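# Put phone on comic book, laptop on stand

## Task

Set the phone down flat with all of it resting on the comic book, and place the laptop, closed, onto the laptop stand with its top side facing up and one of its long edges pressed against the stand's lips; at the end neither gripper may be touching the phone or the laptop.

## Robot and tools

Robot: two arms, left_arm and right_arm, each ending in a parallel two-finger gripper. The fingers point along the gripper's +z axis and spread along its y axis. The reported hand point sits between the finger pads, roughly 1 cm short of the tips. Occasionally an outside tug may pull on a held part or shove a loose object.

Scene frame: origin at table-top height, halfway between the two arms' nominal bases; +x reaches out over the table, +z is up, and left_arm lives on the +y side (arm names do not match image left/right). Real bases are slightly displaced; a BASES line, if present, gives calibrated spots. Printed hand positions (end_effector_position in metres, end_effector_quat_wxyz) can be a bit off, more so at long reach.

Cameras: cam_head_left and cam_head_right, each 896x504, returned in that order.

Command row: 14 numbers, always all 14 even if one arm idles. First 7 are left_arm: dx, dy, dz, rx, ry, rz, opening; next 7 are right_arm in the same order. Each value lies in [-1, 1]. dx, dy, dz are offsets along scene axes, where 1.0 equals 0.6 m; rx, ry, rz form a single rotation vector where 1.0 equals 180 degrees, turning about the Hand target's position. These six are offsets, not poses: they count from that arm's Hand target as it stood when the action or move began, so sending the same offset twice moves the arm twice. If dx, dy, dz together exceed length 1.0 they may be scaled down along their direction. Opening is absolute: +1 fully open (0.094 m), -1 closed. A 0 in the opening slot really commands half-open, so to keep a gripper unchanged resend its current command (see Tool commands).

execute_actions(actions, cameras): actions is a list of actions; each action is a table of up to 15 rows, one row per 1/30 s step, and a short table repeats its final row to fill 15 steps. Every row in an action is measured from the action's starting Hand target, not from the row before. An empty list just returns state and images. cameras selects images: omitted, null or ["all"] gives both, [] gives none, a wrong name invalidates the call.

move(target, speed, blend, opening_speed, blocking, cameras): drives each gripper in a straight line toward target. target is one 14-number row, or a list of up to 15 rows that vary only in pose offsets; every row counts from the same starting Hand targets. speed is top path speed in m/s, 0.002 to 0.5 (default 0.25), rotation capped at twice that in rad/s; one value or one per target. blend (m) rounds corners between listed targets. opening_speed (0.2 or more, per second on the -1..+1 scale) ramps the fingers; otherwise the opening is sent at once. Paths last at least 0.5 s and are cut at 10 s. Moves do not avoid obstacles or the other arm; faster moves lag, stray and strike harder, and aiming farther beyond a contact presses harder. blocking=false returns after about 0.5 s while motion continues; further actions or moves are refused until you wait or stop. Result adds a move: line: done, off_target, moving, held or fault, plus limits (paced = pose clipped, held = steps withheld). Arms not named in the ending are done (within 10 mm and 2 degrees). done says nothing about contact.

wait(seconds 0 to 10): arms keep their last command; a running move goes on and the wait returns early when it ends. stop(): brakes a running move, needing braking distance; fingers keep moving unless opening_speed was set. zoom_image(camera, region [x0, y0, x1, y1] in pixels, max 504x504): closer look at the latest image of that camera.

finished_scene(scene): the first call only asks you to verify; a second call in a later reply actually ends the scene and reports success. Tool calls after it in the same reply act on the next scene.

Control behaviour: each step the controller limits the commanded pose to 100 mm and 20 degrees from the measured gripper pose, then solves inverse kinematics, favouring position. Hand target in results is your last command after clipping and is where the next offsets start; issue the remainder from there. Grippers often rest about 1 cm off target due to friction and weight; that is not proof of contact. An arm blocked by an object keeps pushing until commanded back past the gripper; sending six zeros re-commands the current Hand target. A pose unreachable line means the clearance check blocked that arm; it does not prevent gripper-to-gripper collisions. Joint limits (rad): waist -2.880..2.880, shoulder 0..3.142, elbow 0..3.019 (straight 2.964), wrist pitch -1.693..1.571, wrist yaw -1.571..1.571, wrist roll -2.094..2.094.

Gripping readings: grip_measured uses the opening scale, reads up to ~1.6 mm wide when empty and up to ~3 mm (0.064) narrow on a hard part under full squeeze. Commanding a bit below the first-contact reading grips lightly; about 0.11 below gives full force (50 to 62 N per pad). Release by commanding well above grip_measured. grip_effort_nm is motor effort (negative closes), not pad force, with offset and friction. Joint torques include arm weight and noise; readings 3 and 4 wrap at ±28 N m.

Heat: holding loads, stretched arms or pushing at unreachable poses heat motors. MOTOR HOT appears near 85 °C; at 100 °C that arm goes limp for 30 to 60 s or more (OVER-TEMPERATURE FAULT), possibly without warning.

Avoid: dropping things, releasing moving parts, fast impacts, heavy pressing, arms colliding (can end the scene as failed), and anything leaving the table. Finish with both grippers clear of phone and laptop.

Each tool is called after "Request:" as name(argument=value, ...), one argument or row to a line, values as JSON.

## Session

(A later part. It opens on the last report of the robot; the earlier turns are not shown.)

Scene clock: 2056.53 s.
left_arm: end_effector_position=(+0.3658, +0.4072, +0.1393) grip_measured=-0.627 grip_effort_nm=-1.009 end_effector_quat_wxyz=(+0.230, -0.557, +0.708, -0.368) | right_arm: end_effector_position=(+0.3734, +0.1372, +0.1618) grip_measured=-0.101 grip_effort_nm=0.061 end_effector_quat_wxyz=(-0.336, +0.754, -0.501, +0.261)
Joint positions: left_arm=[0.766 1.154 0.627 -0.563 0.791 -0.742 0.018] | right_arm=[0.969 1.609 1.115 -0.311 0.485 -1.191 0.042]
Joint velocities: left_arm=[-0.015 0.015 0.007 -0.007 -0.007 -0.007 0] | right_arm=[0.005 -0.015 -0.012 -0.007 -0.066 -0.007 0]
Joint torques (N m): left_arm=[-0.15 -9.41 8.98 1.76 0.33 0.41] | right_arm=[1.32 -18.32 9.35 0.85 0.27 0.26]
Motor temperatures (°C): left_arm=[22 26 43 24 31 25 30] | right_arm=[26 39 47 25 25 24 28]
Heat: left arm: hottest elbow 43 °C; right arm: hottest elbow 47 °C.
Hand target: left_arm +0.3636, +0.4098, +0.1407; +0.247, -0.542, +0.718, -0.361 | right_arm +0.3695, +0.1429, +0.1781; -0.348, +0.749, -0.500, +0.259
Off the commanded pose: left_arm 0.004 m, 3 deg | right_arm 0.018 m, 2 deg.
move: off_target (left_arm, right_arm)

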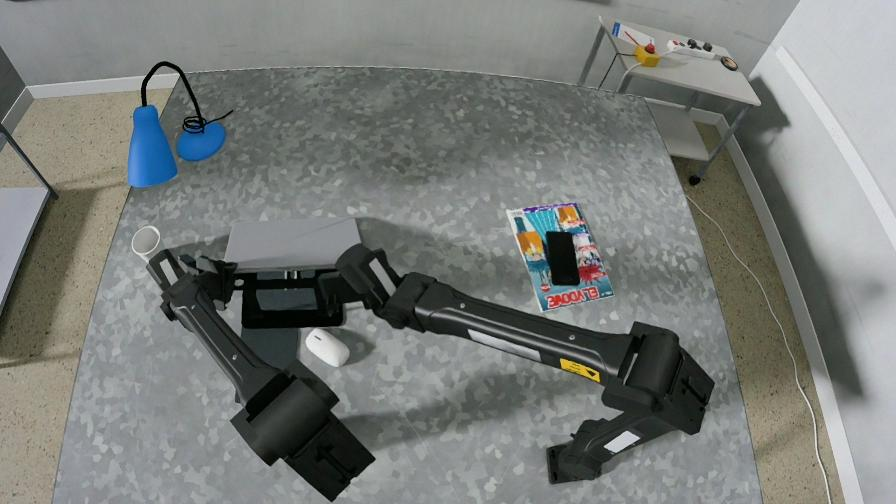

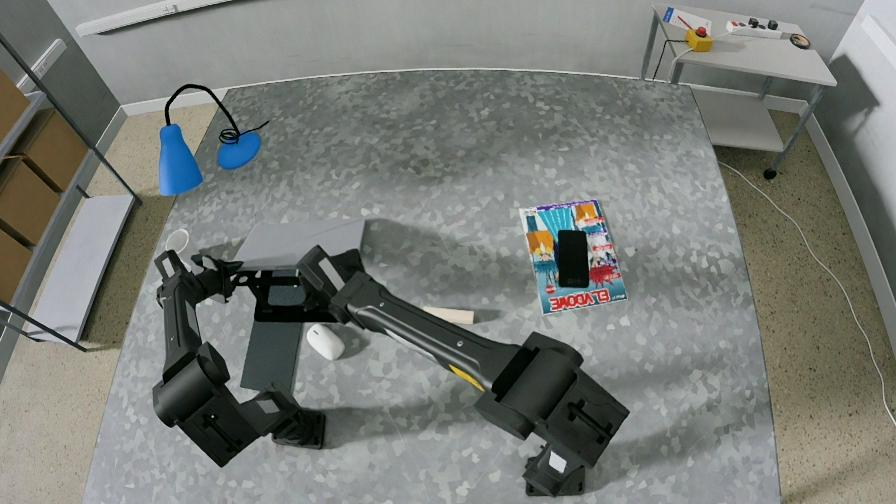

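Request:
move(
  target=[0,0,0,0,0,0,-0.85,0.055,0.015,-0.02,0.0,0,0,-0.1],
  speed=0.04,
)

Request:
move(
  target=[0,0,0,0,0,0,-0.85,0,0,0,0,0,0,-0.85],
  speed=0.04,
  opening_speed=0.3,
)

Request:
zoom_image(
  camera="cam_head_left",
  region=[200, 190, 400, 330],
)

Request:
zoom_image(
  camera="cam_head_right",
  region=[200, 190, 400, 330],
)

Scene clock: 2062.50 s.
left_arm: end_effector_position=(+0.3658, +0.4072, +0.1393) grip_measured=-0.627 grip_effort_nm=-1.009 end_effector_quat_wxyz=(+0.230, -0.557, +0.708, -0.368) | right_arm: end_effector_position=(+0.3819, +0.1333, +0.1482) grip_measured=-0.101 grip_effort_nm=0.066 end_effector_quat_wxyz=(-0.326, +0.761, -0.499, +0.256)
Joint positions: left_arm=[0.766 1.154 0.627 -0.563 0.791 -0.742 0.018] | right_arm=[0.947 1.633 1.115 -0.303 0.459 -1.211 0.042]
Joint velocities: left_arm=[0.005 -0.015 0.012 0.007 0.037 -0.022 0.001] | right_arm=[-0.005 0.005 0.002 -0.002 -0.007 0.007 0]
Joint torques (N m): left_arm=[-0.56 -8.41 8.91 1.59 0.32 0.41] | right_arm=[-0.15 -15.91 12.59 1.76 0.11 0.11]
Motor temperatures (°C): left_arm=[22 26 43 24 30 25 30] | right_arm=[26 39 47 25 25 24 28]
Heat: left arm: hottest elbow 43 °C; right arm: hottest elbow 47 °C.
Hand target: left_arm +0.3636, +0.4098, +0.1407; +0.247, -0.542, +0.718, -0.361 | right_arm +0.4026, +0.1514, +0.1661; -0.349, +0.749, -0.500, +0.259
Off the commanded pose: left_arm 0.004 m, 3 deg | right_arm 0.033 m, 3 deg.
move: off_target (left_arm, right_arm)

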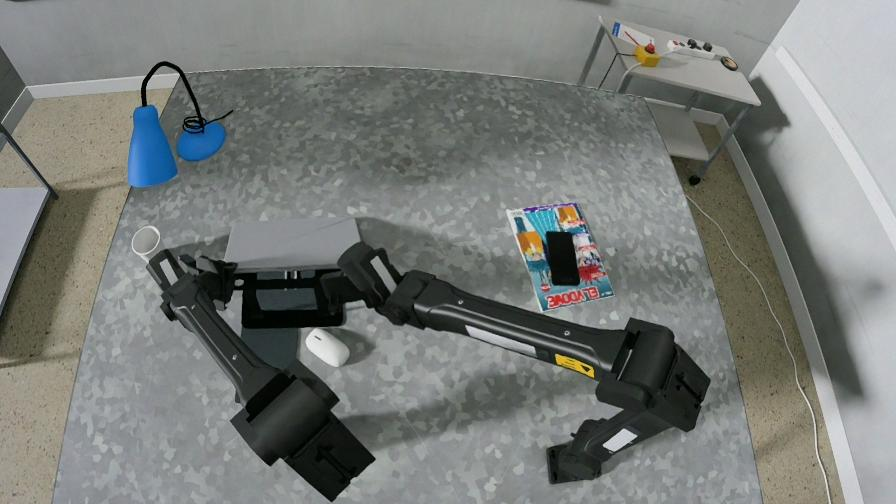

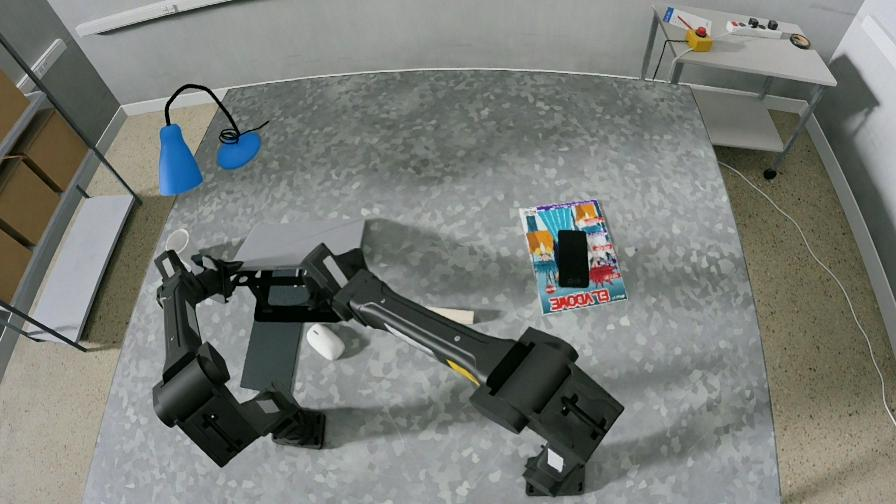

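Scene clock: 2065.30 s.
left_arm: end_effector_position=(+0.3658, +0.4072, +0.1393) grip_measured=-0.627 grip_effort_nm=-1.004 end_effector_quat_wxyz=(+0.230, -0.557, +0.708, -0.368) | right_arm: end_effector_position=(+0.3819, +0.1333, +0.1482) grip_measured=-0.848 grip_effort_nm=-0.085 end_effector_quat_wxyz=(-0.326, +0.761, -0.499, +0.256)
Joint positions: left_arm=[0.766 1.154 0.627 -0.563 0.791 -0.742 0.018] | right_arm=[0.947 1.633 1.115 -0.303 0.459 -1.212 0.007]
Joint velocities: left_arm=[0.005 0.005 -0.007 0.002 0.037 -0.081 0] | right_arm=[0.005 -0.005 -0.012 -0.007 -0.037 0.051 -0.001]
Joint torques (N m): left_arm=[-0.91 -8.88 8.77 1.69 0.32 0.44] | right_arm=[-0.15 -15.38 12.78 1.73 0.11 0.13]
Motor temperatures (°C): left_arm=[22 26 42 24 30 25 30] | right_arm=[26 39 47 25 25 24 28]
Heat: left arm: hottest elbow 42 °C; right arm: hottest elbow 47 °C.
Hand target: left_arm +0.3636, +0.4098, +0.1407; +0.247, -0.542, +0.718, -0.361 | right_arm +0.4026, +0.1514, +0.1661; -0.349, +0.749, -0.500, +0.259
Off the commanded pose: left_arm 0.004 m, 3 deg | right_arm 0.033 m, 3 deg.
move: off_target (left_arm, right_arm)

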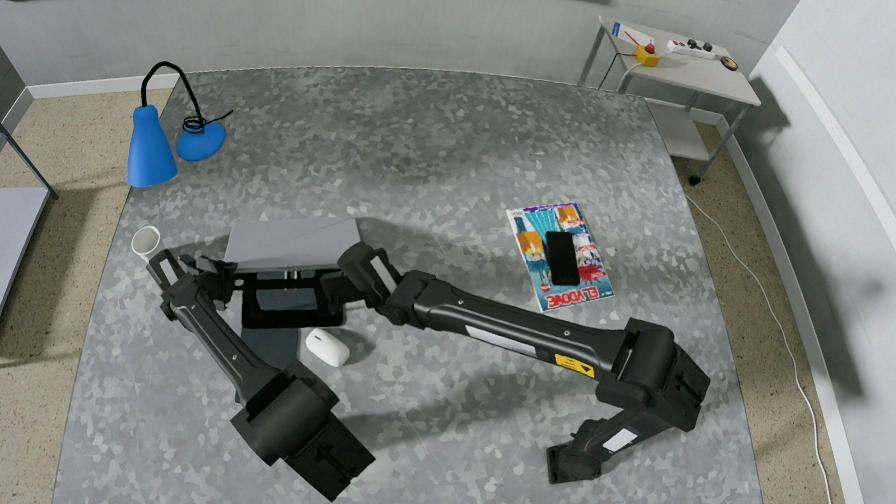

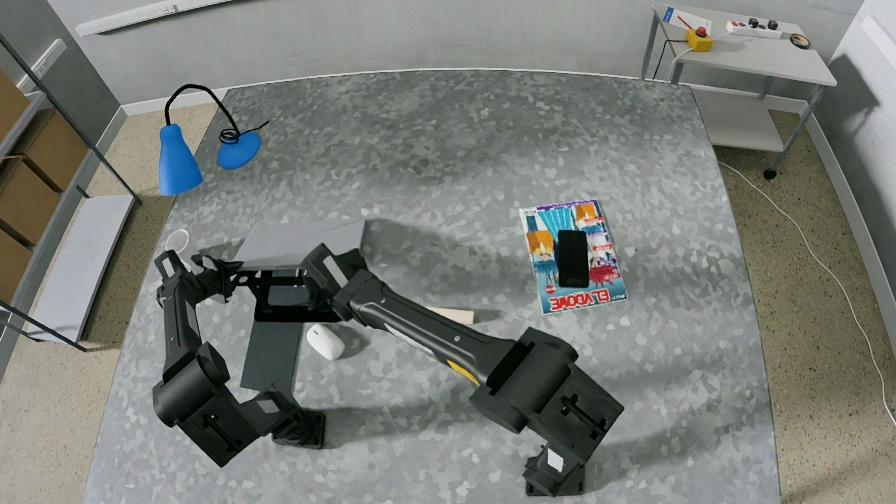

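Scaled by 2.520.

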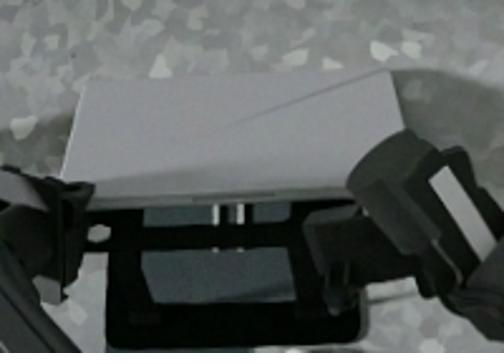

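Scaled by 2.520.

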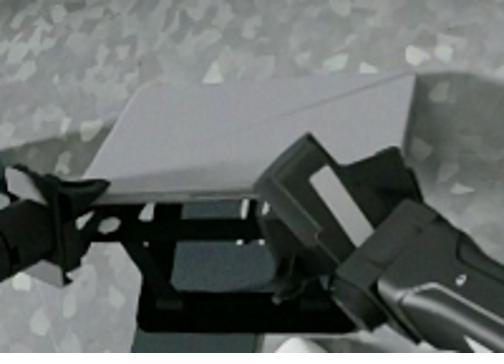

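Request:
move(
  target=[0,0,0,0,0,0,-0.85,-0.13,-0.13,0.03,0.08,0.002,0.044,-0.1],
  speed=0.08,
)

Request:
zoom_image(
  camera="cam_head_left",
  region=[200, 190, 400, 330],
)

Request:
zoom_image(
  camera="cam_head_right",
  region=[200, 190, 400, 330],
)

Scene clock: 2089.97 s.
left_arm: end_effector_position=(+0.3658, +0.4072, +0.1393) grip_measured=-0.627 grip_effort_nm=-1.013 end_effector_quat_wxyz=(+0.230, -0.557, +0.708, -0.368) | right_arm: end_effector_position=(+0.3205, +0.0814, +0.1812) grip_measured=-0.101 grip_effort_nm=0.071 end_effector_quat_wxyz=(-0.447, +0.742, -0.471, +0.168)
Joint positions: left_arm=[0.766 1.154 0.627 -0.563 0.791 -0.742 0.018] | right_arm=[0.914 1.33 0.783 -0.045 0.228 -1.213 0.042]
Joint velocities: left_arm=[-0.005 -0.005 -0.002 -0.002 0.037 -0.007 0] | right_arm=[-0.015 0.005 -0.012 -0.002 0.007 -0.022 0]
Joint torques (N m): left_arm=[-0.03 -8.94 9.14 1.73 0.32 0.44] | right_arm=[-0.38 -12.98 7.25 2.03 -0.04 0.26]
Motor temperatures (°C): left_arm=[22 26 42 24 30 25 30] | right_arm=[26 37 49 25 25 24 27]
Heat: left arm: hottest elbow 42 °C; right arm: hottest elbow 49 °C.
Hand target: left_arm +0.3636, +0.4098, +0.1407; +0.247, -0.542, +0.718, -0.361 | right_arm +0.3231, +0.0743, +0.1857; -0.456, +0.733, -0.476, +0.169
Off the commanded pose: left_arm 0.004 m, 3 deg | right_arm 0.009 m, 1 deg.
move: off_target (left_arm)

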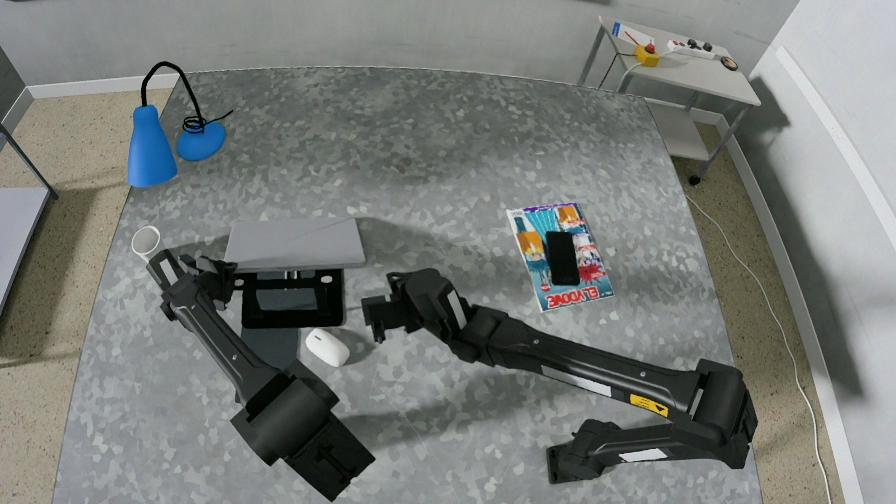

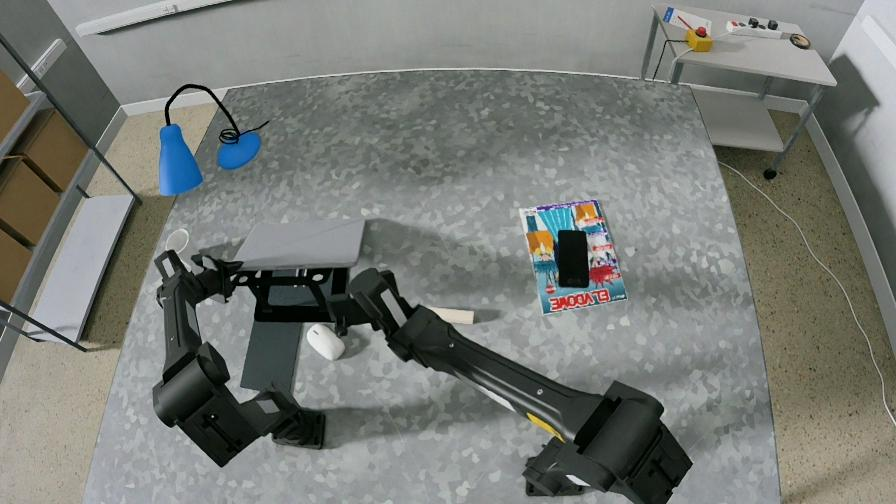

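Scaled by 2.520.

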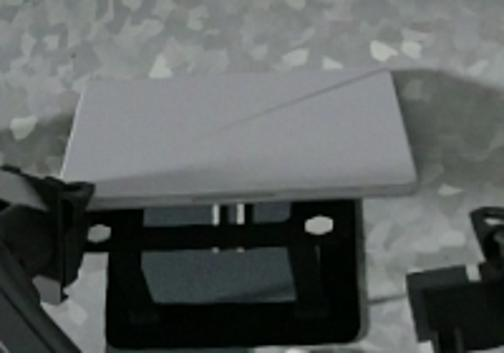

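Scaled by 2.520.

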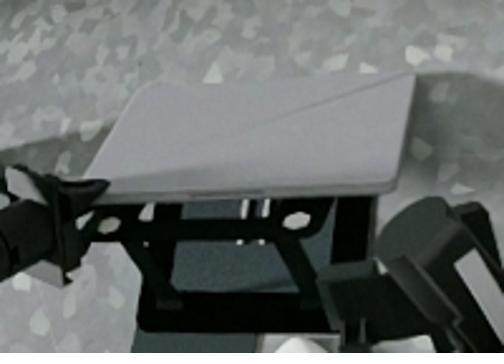

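Request:
move(
  target=[0,0,0,0,0,0,-0.85, 0,0,0,0.08,0,0.044,-0.1],
  speed=0.08,
)

Request:
zoom_image(
  camera="cam_head_left",
  region=[200, 190, 450, 360],
)

Scene clock: 2103.43 s.
left_arm: end_effector_position=(+0.3658, +0.4072, +0.1393) grip_measured=-0.627 grip_effort_nm=-1.004 end_effector_quat_wxyz=(+0.230, -0.557, +0.708, -0.368) | right_arm: end_effector_position=(+0.3201, +0.0801, +0.1866) grip_measured=-0.101 grip_effort_nm=0.066 end_effector_quat_wxyz=(-0.552, +0.707, -0.435, +0.077)
Joint positions: left_arm=[0.766 1.154 0.627 -0.563 0.791 -0.742 0.018] | right_arm=[0.823 1.324 0.664 0.27 -0.048 -1.177 0.042]
Joint velocities: left_arm=[0.005 -0.015 0.002 0.002 -0.007 -0.022 0.001] | right_arm=[0.005 -0.005 -0.002 0.002 0.037 0.051 -0.001]
Joint torques (N m): left_arm=[-0.38 -8.94 8.95 1.87 0.29 0.47] | right_arm=[-0.32 -11.99 6.89 2.18 -0.1 0.25]
Motor temperatures (°C): left_arm=[22 26 42 24 30 25 30] | right_arm=[26 37 47 25 25 24 27]
Heat: left arm: hottest elbow 42 °C; right arm: hottest elbow 47 °C.
Hand target: left_arm +0.3636, +0.4098, +0.1407; +0.247, -0.542, +0.718, -0.361 | right_arm +0.3226, +0.0737, +0.1861; -0.556, +0.701, -0.440, +0.078
Off the commanded pose: left_arm 0.004 m, 3 deg | right_arm 0.007 m, 1 deg.
move: off_target (left_arm)

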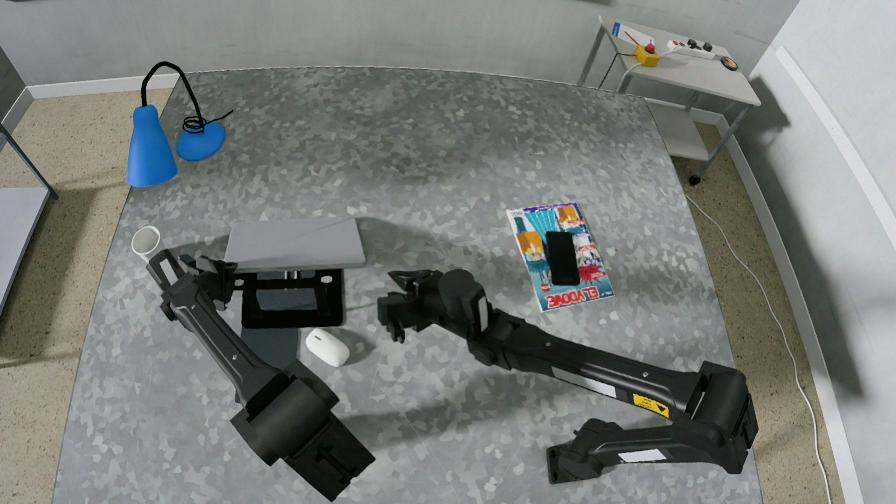

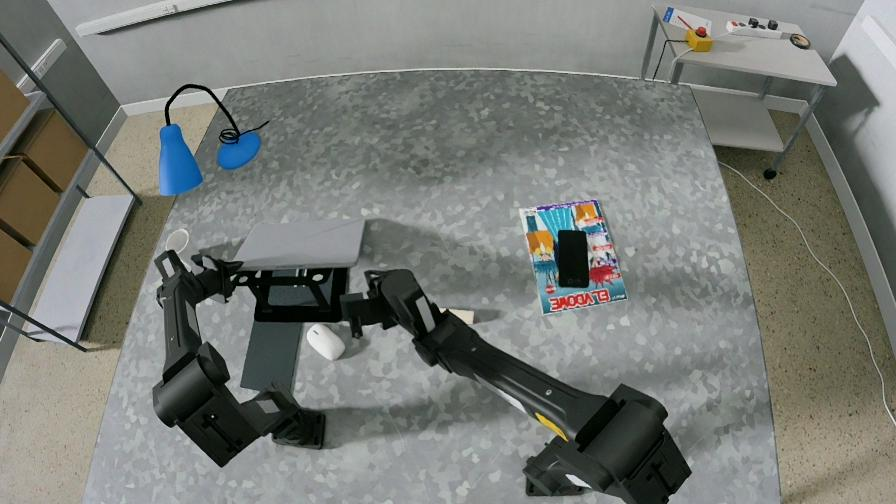

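Scaled by 2.016.

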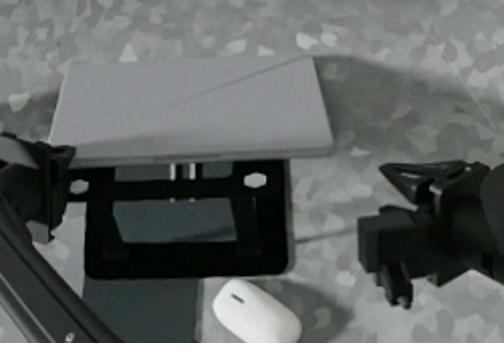

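Request:
zoom_image(
  camera="cam_head_left",
  region=[330, 220, 450, 350],
)

Request:
zoom_image(
  camera="cam_head_right",
  region=[330, 220, 450, 350],
)

Scaled by 3.877.

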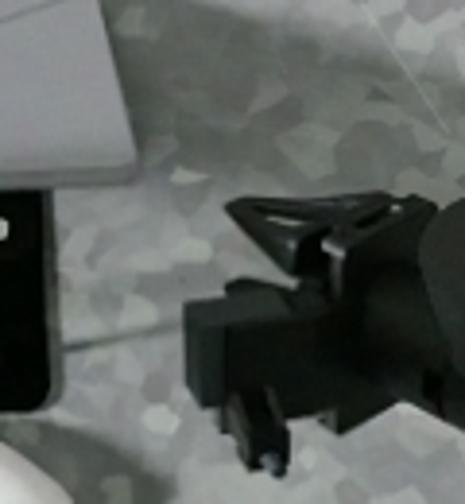

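Scaled by 3.877.

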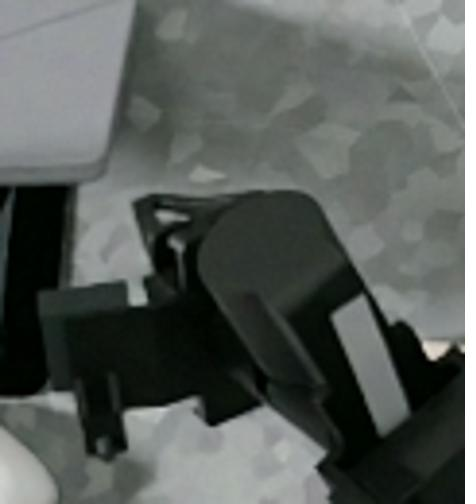

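Request:
zoom_image(
  camera="cam_head_right",
  region=[220, 200, 380, 330],
)

Request:
zoom_image(
  camera="cam_head_left",
  region=[220, 200, 380, 330],
)

Scaled by 3.150.

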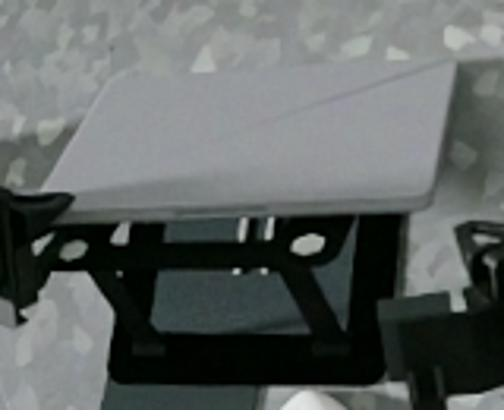

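Scaled by 3.150.

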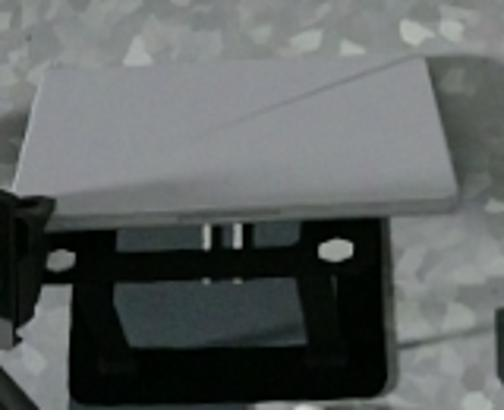

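Request:
move(
  target=[0,0,0,0,0,0,-0.85, 0.057,0.018,-0.055,0,0,0,0.3],
  speed=0.08,
)

Request:
zoom_image(
  camera="cam_head_left",
  region=[300, 200, 430, 330],
)

Request:
zoom_image(
  camera="cam_head_right",
  region=[300, 200, 430, 330],
)

Scene clock: 2136.00 s.
left_arm: end_effector_position=(+0.3658, +0.4072, +0.1393) grip_measured=-0.627 grip_effort_nm=-1.009 end_effector_quat_wxyz=(+0.230, -0.557, +0.708, -0.368) | right_arm: end_effector_position=(+0.3436, +0.0794, +0.1464) grip_measured=+0.299 grip_effort_nm=0.066 end_effector_quat_wxyz=(-0.547, +0.707, -0.443, +0.071)
Joint positions: left_arm=[0.766 1.154 0.627 -0.563 0.791 -0.742 0.018] | right_arm=[0.777 1.454 0.664 0.385 -0.091 -1.179 0.061]
Joint velocities: left_arm=[-0.005 0.005 0.002 -0.017 0.037 -0.022 0] | right_arm=[-0.015 -0.005 0.002 0.017 -0.007 -0.037 0]
Joint torques (N m): left_arm=[-0.09 -9.11 9.17 1.7 0.32 0.45] | right_arm=[-0.21 -11.28 9.02 2.15 -0.11 0.15]
Motor temperatures (°C): left_arm=[22 26 42 24 29 25 30] | right_arm=[26 36 45 25 24 24 27]
Heat: left arm: hottest elbow 42 °C; right arm: hottest elbow 45 °C.
Hand target: left_arm +0.3636, +0.4098, +0.1407; +0.247, -0.542, +0.718, -0.361 | right_arm +0.3566, +0.0838, +0.1527; -0.556, +0.701, -0.440, +0.078
Off the commanded pose: left_arm 0.004 m, 3 deg | right_arm 0.016 m, 1 deg.
move: off_target (left_arm, right_arm)

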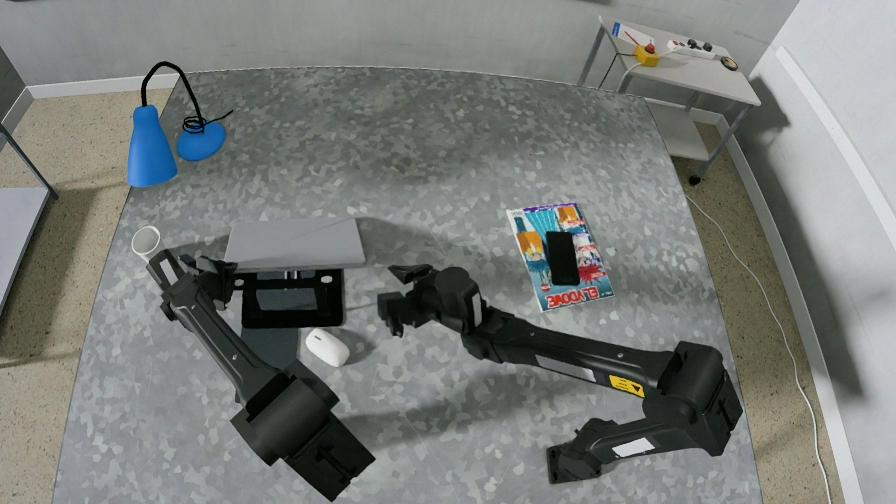

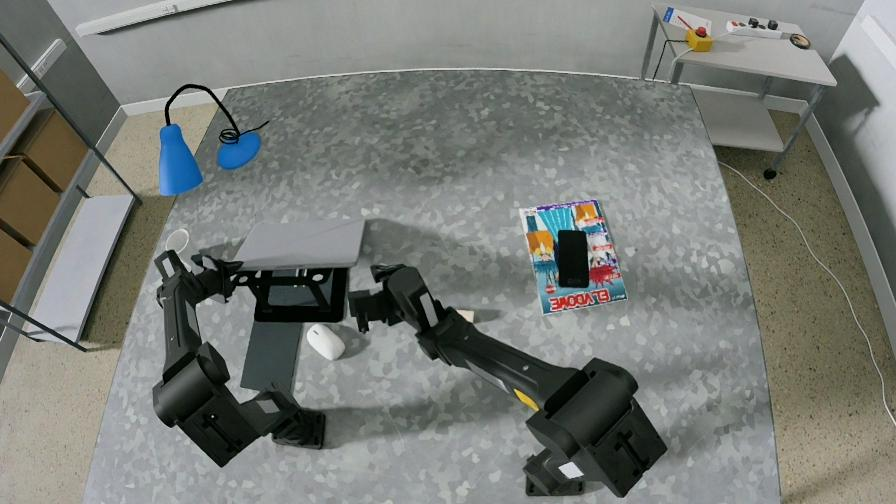

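Scaled by 3.877.

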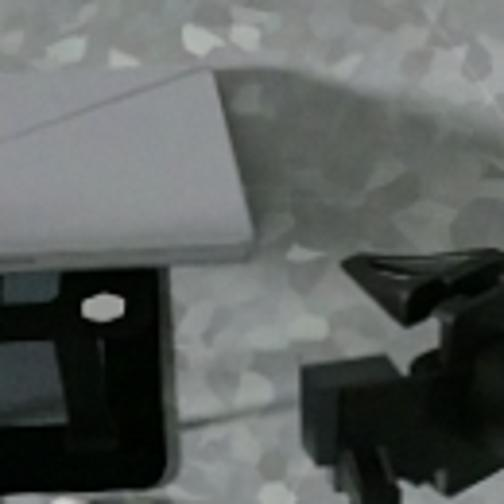

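Scaled by 3.877.

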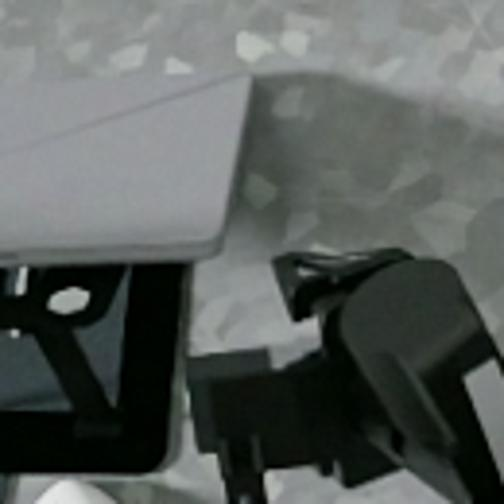

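Request:
move(
  target=[0,0,0,0,0,0,-0.85, 0.088,0.107,-0.055,0,0,0,0.3],
  speed=0.06,
)

Request:
zoom_image(
  camera="cam_head_left",
  region=[300, 200, 430, 330],
)

Request:
zoom_image(
  camera="cam_head_right",
  region=[300, 200, 430, 330],
)

Scene clock: 2145.20 s.
left_arm: end_effector_position=(+0.3658, +0.4072, +0.1393) grip_measured=-0.627 grip_effort_nm=-1.009 end_effector_quat_wxyz=(+0.230, -0.557, +0.708, -0.368) | right_arm: end_effector_position=(+0.3954, +0.1281, +0.1062) grip_measured=+0.299 grip_effort_nm=0.066 end_effector_quat_wxyz=(-0.538, +0.709, -0.449, +0.074)
Joint positions: left_arm=[0.766 1.154 0.627 -0.563 0.791 -0.742 0.018] | right_arm=[0.777 1.701 0.839 0.438 -0.08 -1.179 0.061]
Joint velocities: left_arm=[-0.005 0.005 0.007 0.002 -0.007 -0.051 -0.001] | right_arm=[0.005 0.005 0.002 -0.012 -0.051 0.022 -0.001]
Joint torques (N m): left_arm=[-0.56 -8.7 8.79 1.69 0.31 0.46] | right_arm=[0.97 -14.51 10.69 2.13 0.05 0.21]
Motor temperatures (°C): left_arm=[22 26 41 24 29 25 30] | right_arm=[26 36 45 25 24 24 27]
Heat: left arm: hottest elbow 41 °C; right arm: hottest elbow 45 °C.
Hand target: left_arm +0.3636, +0.4098, +0.1407; +0.247, -0.542, +0.718, -0.361 | right_arm +0.4100, +0.1469, +0.1187; -0.556, +0.701, -0.440, +0.078
Off the commanded pose: left_arm 0.004 m, 3 deg | right_arm 0.028 m, 3 deg.
move: off_target (left_arm, right_arm)

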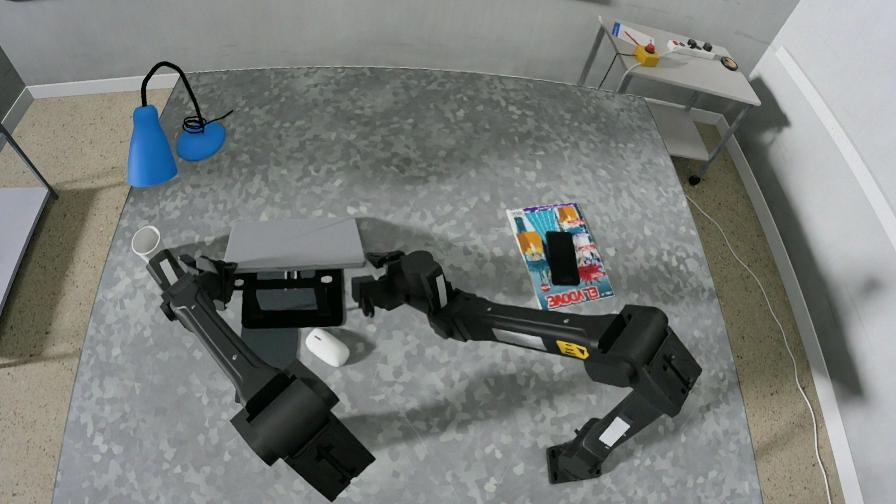

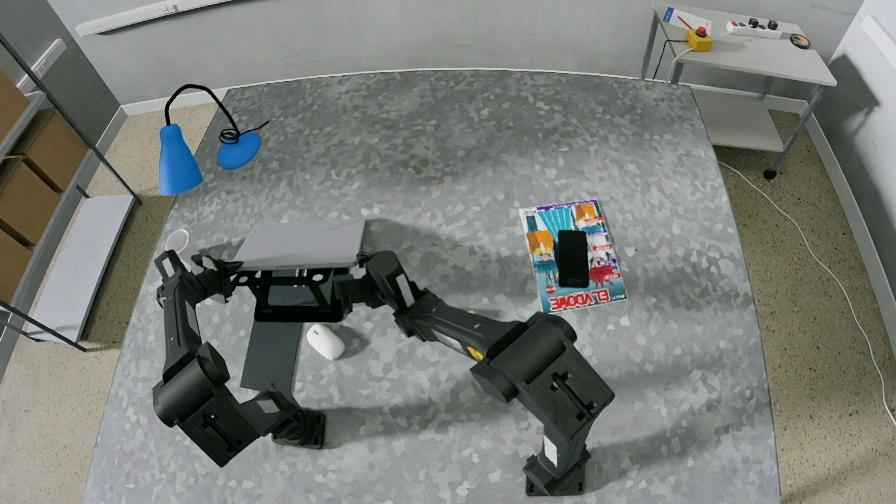

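Scaled by 3.877.

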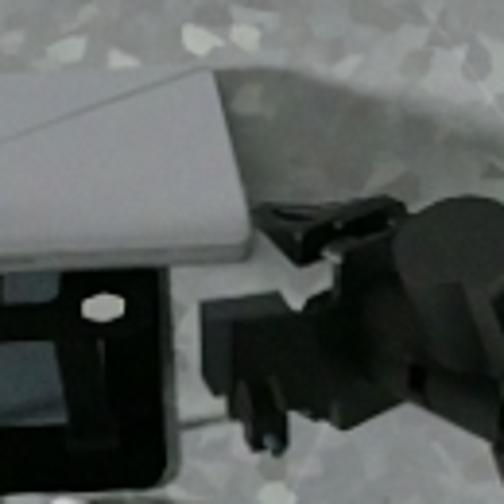

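Scaled by 3.877.

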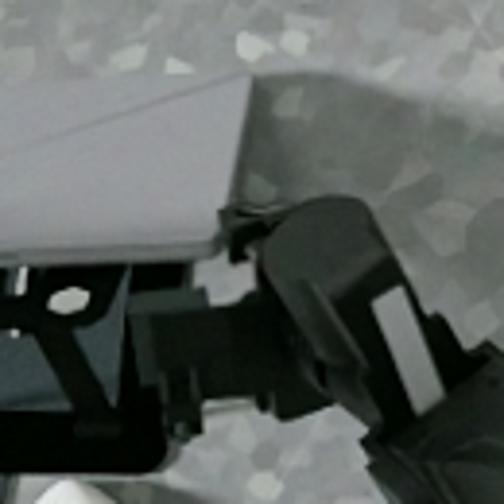

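Request:
move(
  target=[0,0,0,0,0,0,-0.85, 0.0,0.055,0.0,0,0,0,0.3],
  speed=0.05,
)

Request:
zoom_image(
  camera="cam_head_left",
  region=[300, 200, 430, 330],
)

Request:
zoom_image(
  camera="cam_head_right",
  region=[300, 200, 430, 330],
)

Scene clock: 2154.43 s.
left_arm: end_effector_position=(+0.3658, +0.4072, +0.1393) grip_measured=-0.627 grip_effort_nm=-1.004 end_effector_quat_wxyz=(+0.230, -0.557, +0.708, -0.368) | right_arm: end_effector_position=(+0.4015, +0.1603, +0.1131) grip_measured=+0.299 grip_effort_nm=0.061 end_effector_quat_wxyz=(-0.548, +0.704, -0.444, +0.080)
Joint positions: left_arm=[0.766 1.154 0.627 -0.563 0.791 -0.742 0.018] | right_arm=[0.817 1.747 0.913 0.438 -0.037 -1.17 0.061]
Joint velocities: left_arm=[-0.005 -0.005 -0.012 -0.017 -0.007 0.007 0] | right_arm=[-0.005 -0.005 -0.007 -0.007 0.007 -0.022 0]
Joint torques (N m): left_arm=[-0.85 -9.41 8.72 1.58 0.3 0.47] | right_arm=[1.49 -15.27 10.91 1.32 0.06 0.29]
Motor temperatures (°C): left_arm=[22 26 41 24 29 25 30] | right_arm=[26 36 47 25 24 24 27]
Heat: left arm: hottest elbow 41 °C; right arm: hottest elbow 47 °C.
Hand target: left_arm +0.3636, +0.4098, +0.1407; +0.247, -0.542, +0.718, -0.361 | right_arm +0.4104, +0.1800, +0.1187; -0.556, +0.701, -0.440, +0.078
Off the commanded pose: left_arm 0.004 m, 3 deg | right_arm 0.022 m, 1 deg.
move: off_target (left_arm, right_arm)

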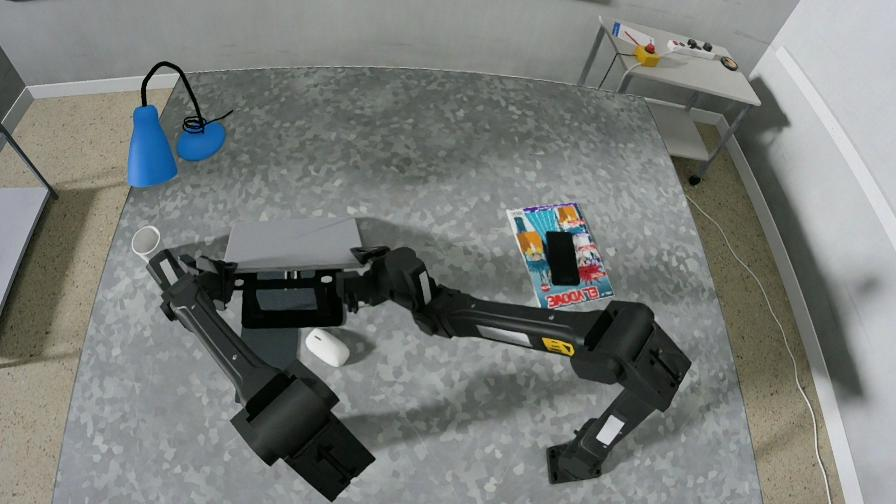

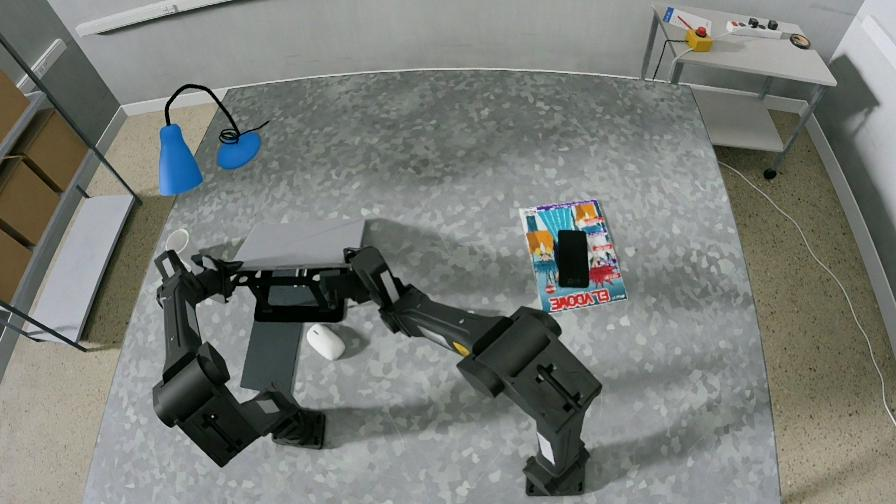

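Scaled by 3.877.

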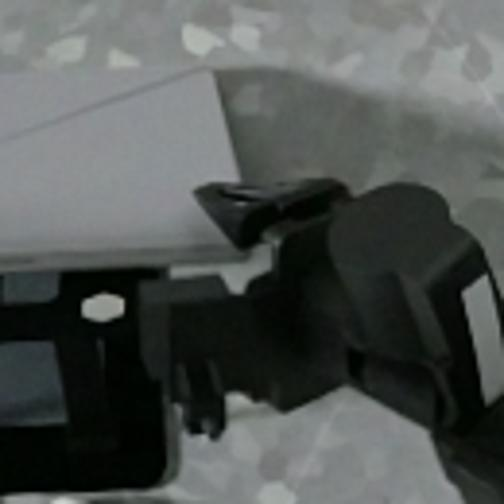

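Scaled by 3.877.

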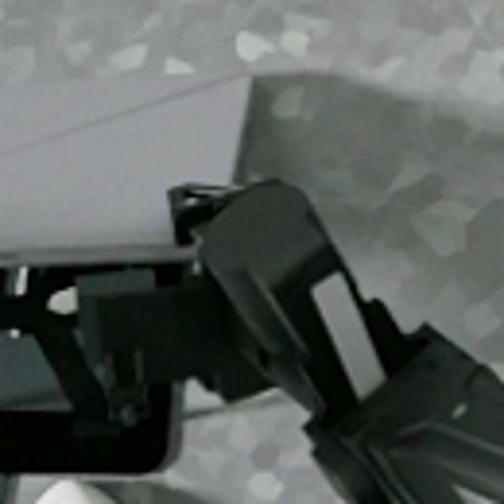

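Request:
move(
  target=[0,0,0,0,0,0,-0.85, 0.0,0.0,0.0,0,0,0,-0.85],
  speed=0.05,
  opening_speed=0.4,
)

Request:
zoom_image(
  camera="cam_head_left",
  region=[200, 190, 400, 330],
)

Scene clock: 2161.13 s.
left_arm: end_effector_position=(+0.3658, +0.4072, +0.1393) grip_measured=-0.627 grip_effort_nm=-1.009 end_effector_quat_wxyz=(+0.230, -0.557, +0.708, -0.368) | right_arm: end_effector_position=(+0.4045, +0.1621, +0.1171) grip_measured=-0.655 grip_effort_nm=-1.028 end_effector_quat_wxyz=(-0.551, +0.703, -0.441, +0.086)
Joint positions: left_arm=[0.766 1.154 0.627 -0.563 0.791 -0.742 0.018] | right_arm=[0.817 1.748 0.921 0.438 -0.031 -1.178 0.016]
Joint velocities: left_arm=[-0.015 -0.024 -0.002 -0.012 -0.022 -0.051 0] | right_arm=[0.005 -0.005 -0.007 0.002 -0.095 -0.022 0]
Joint torques (N m): left_arm=[-0.32 -8.88 8.85 1.47 0.32 0.44] | right_arm=[1.26 -15.21 10.32 1.33 -0.12 0.32]
Motor temperatures (°C): left_arm=[22 26 41 24 29 25 30] | right_arm=[26 36 48 25 24 24 27]
Heat: left arm: hottest elbow 41 °C; right arm: hottest elbow 48 °C.
Hand target: left_arm +0.3636, +0.4097, +0.1407; +0.247, -0.542, +0.718, -0.361 | right_arm +0.4105, +0.1800, +0.1186; -0.556, +0.701, -0.440, +0.078
Off the commanded pose: left_arm 0.004 m, 3 deg | right_arm 0.019 m, 1 deg.
move: off_target (left_arm, right_arm)

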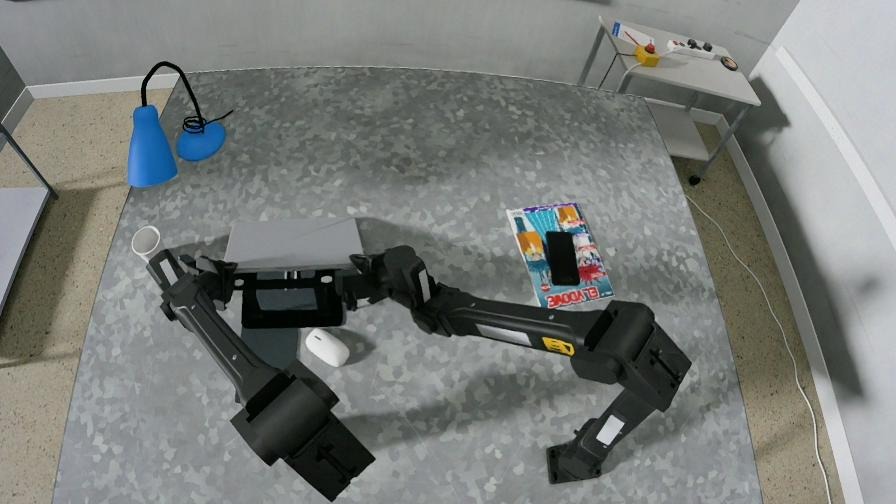

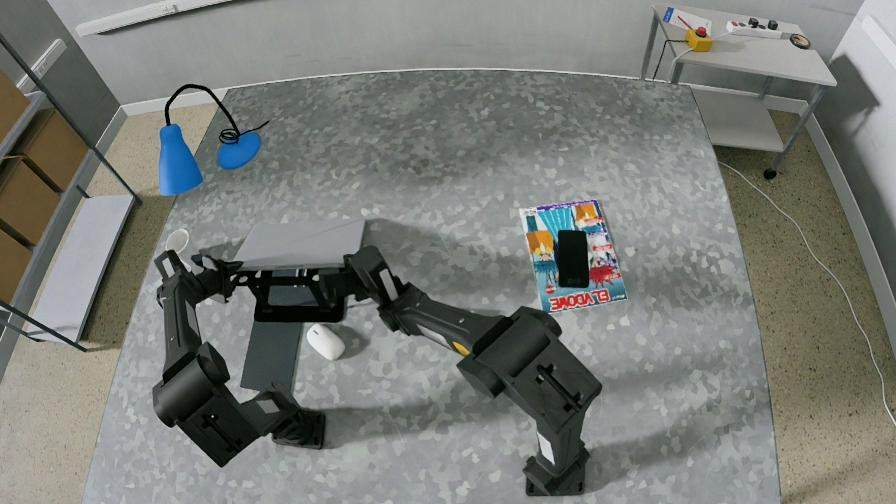

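Scaled by 2.520.

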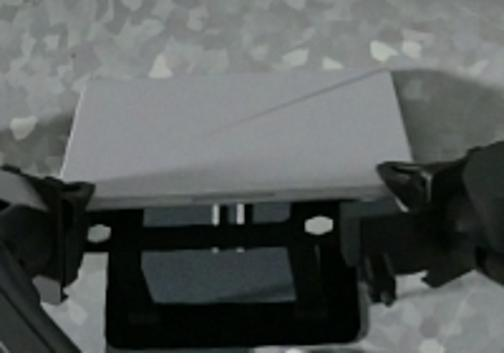

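Request:
move(
  target=[0,0,0.12,0,0,0,-0.85, 0.0,-0.02,0.15,0,0,0,-0.85],
  speed=0.05,
)

Request:
zoom_image(
  camera="cam_head_left",
  region=[200, 190, 400, 330],
)

Request:
zoom_image(
  camera="cam_head_right",
  region=[200, 190, 400, 330],
)

Scene clock: 2166.80 s.
left_arm: end_effector_position=(+0.3448, +0.3916, +0.1570) grip_measured=-0.638 grip_effort_nm=-1.009 end_effector_quat_wxyz=(+0.186, -0.584, +0.701, -0.365) | right_arm: end_effector_position=(+0.3888, +0.1468, +0.1384) grip_measured=-0.655 grip_effort_nm=-1.043 end_effector_quat_wxyz=(-0.504, +0.727, -0.461, +0.065)
Joint positions: left_arm=[0.772 1.078 0.656 -0.767 0.773 -0.746 0.017] | right_arm=[0.814 1.633 0.931 0.197 -0.051 -1.162 0.016]
Joint velocities: left_arm=[0.005 -0.005 -0.022 -0.002 0.022 -0.007 -0.002] | right_arm=[-0.015 -0.005 0.002 -0.002 -0.037 0.022 0.001]
Joint torques (N m): left_arm=[-0.79 -10.58 18.7 0.36 0.87 0.48] | right_arm=[0.32 -20.6 13.53 1.37 -0.01 0.14]
Motor temperatures (°C): left_arm=[22 26 42 24 29 25 31] | right_arm=[26 37 48 25 24 24 27]
Heat: left arm: hottest elbow 42 °C; right arm: hottest elbow 48 °C.
Hand target: left_arm +0.3637, +0.4102, +0.2126; +0.247, -0.542, +0.718, -0.361 | right_arm +0.4114, +0.1684, +0.2088; -0.556, +0.701, -0.440, +0.078
Off the commanded pose: left_arm 0.062 m, 9 deg | right_arm 0.077 m, 7 deg.
move: off_target (left_arm, right_arm)

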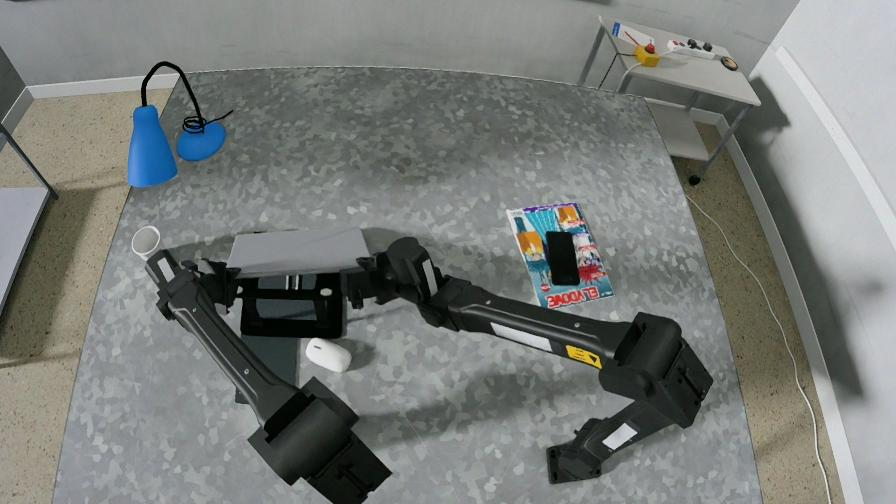

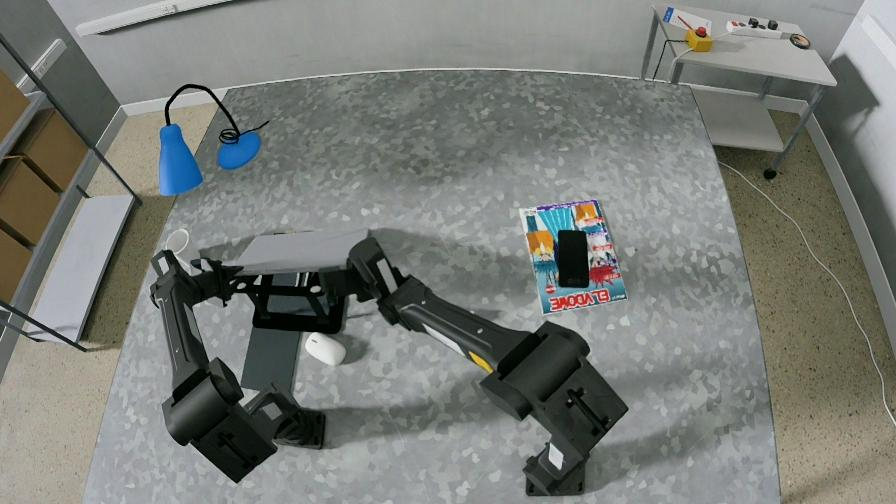

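Scaled by 2.520.

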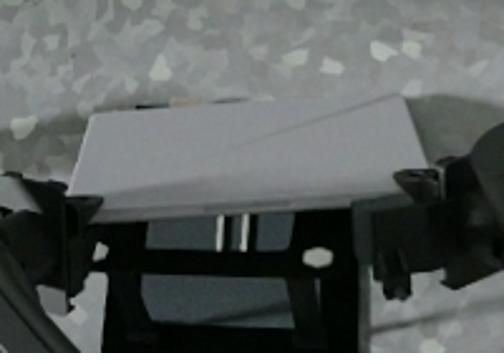

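Scaled by 2.520.

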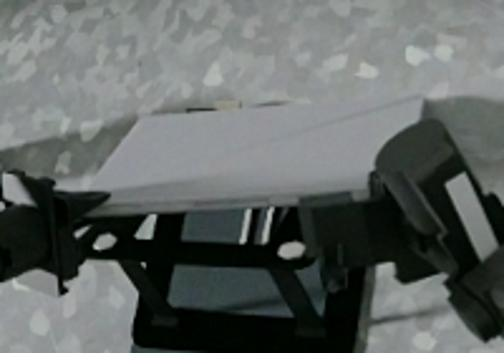

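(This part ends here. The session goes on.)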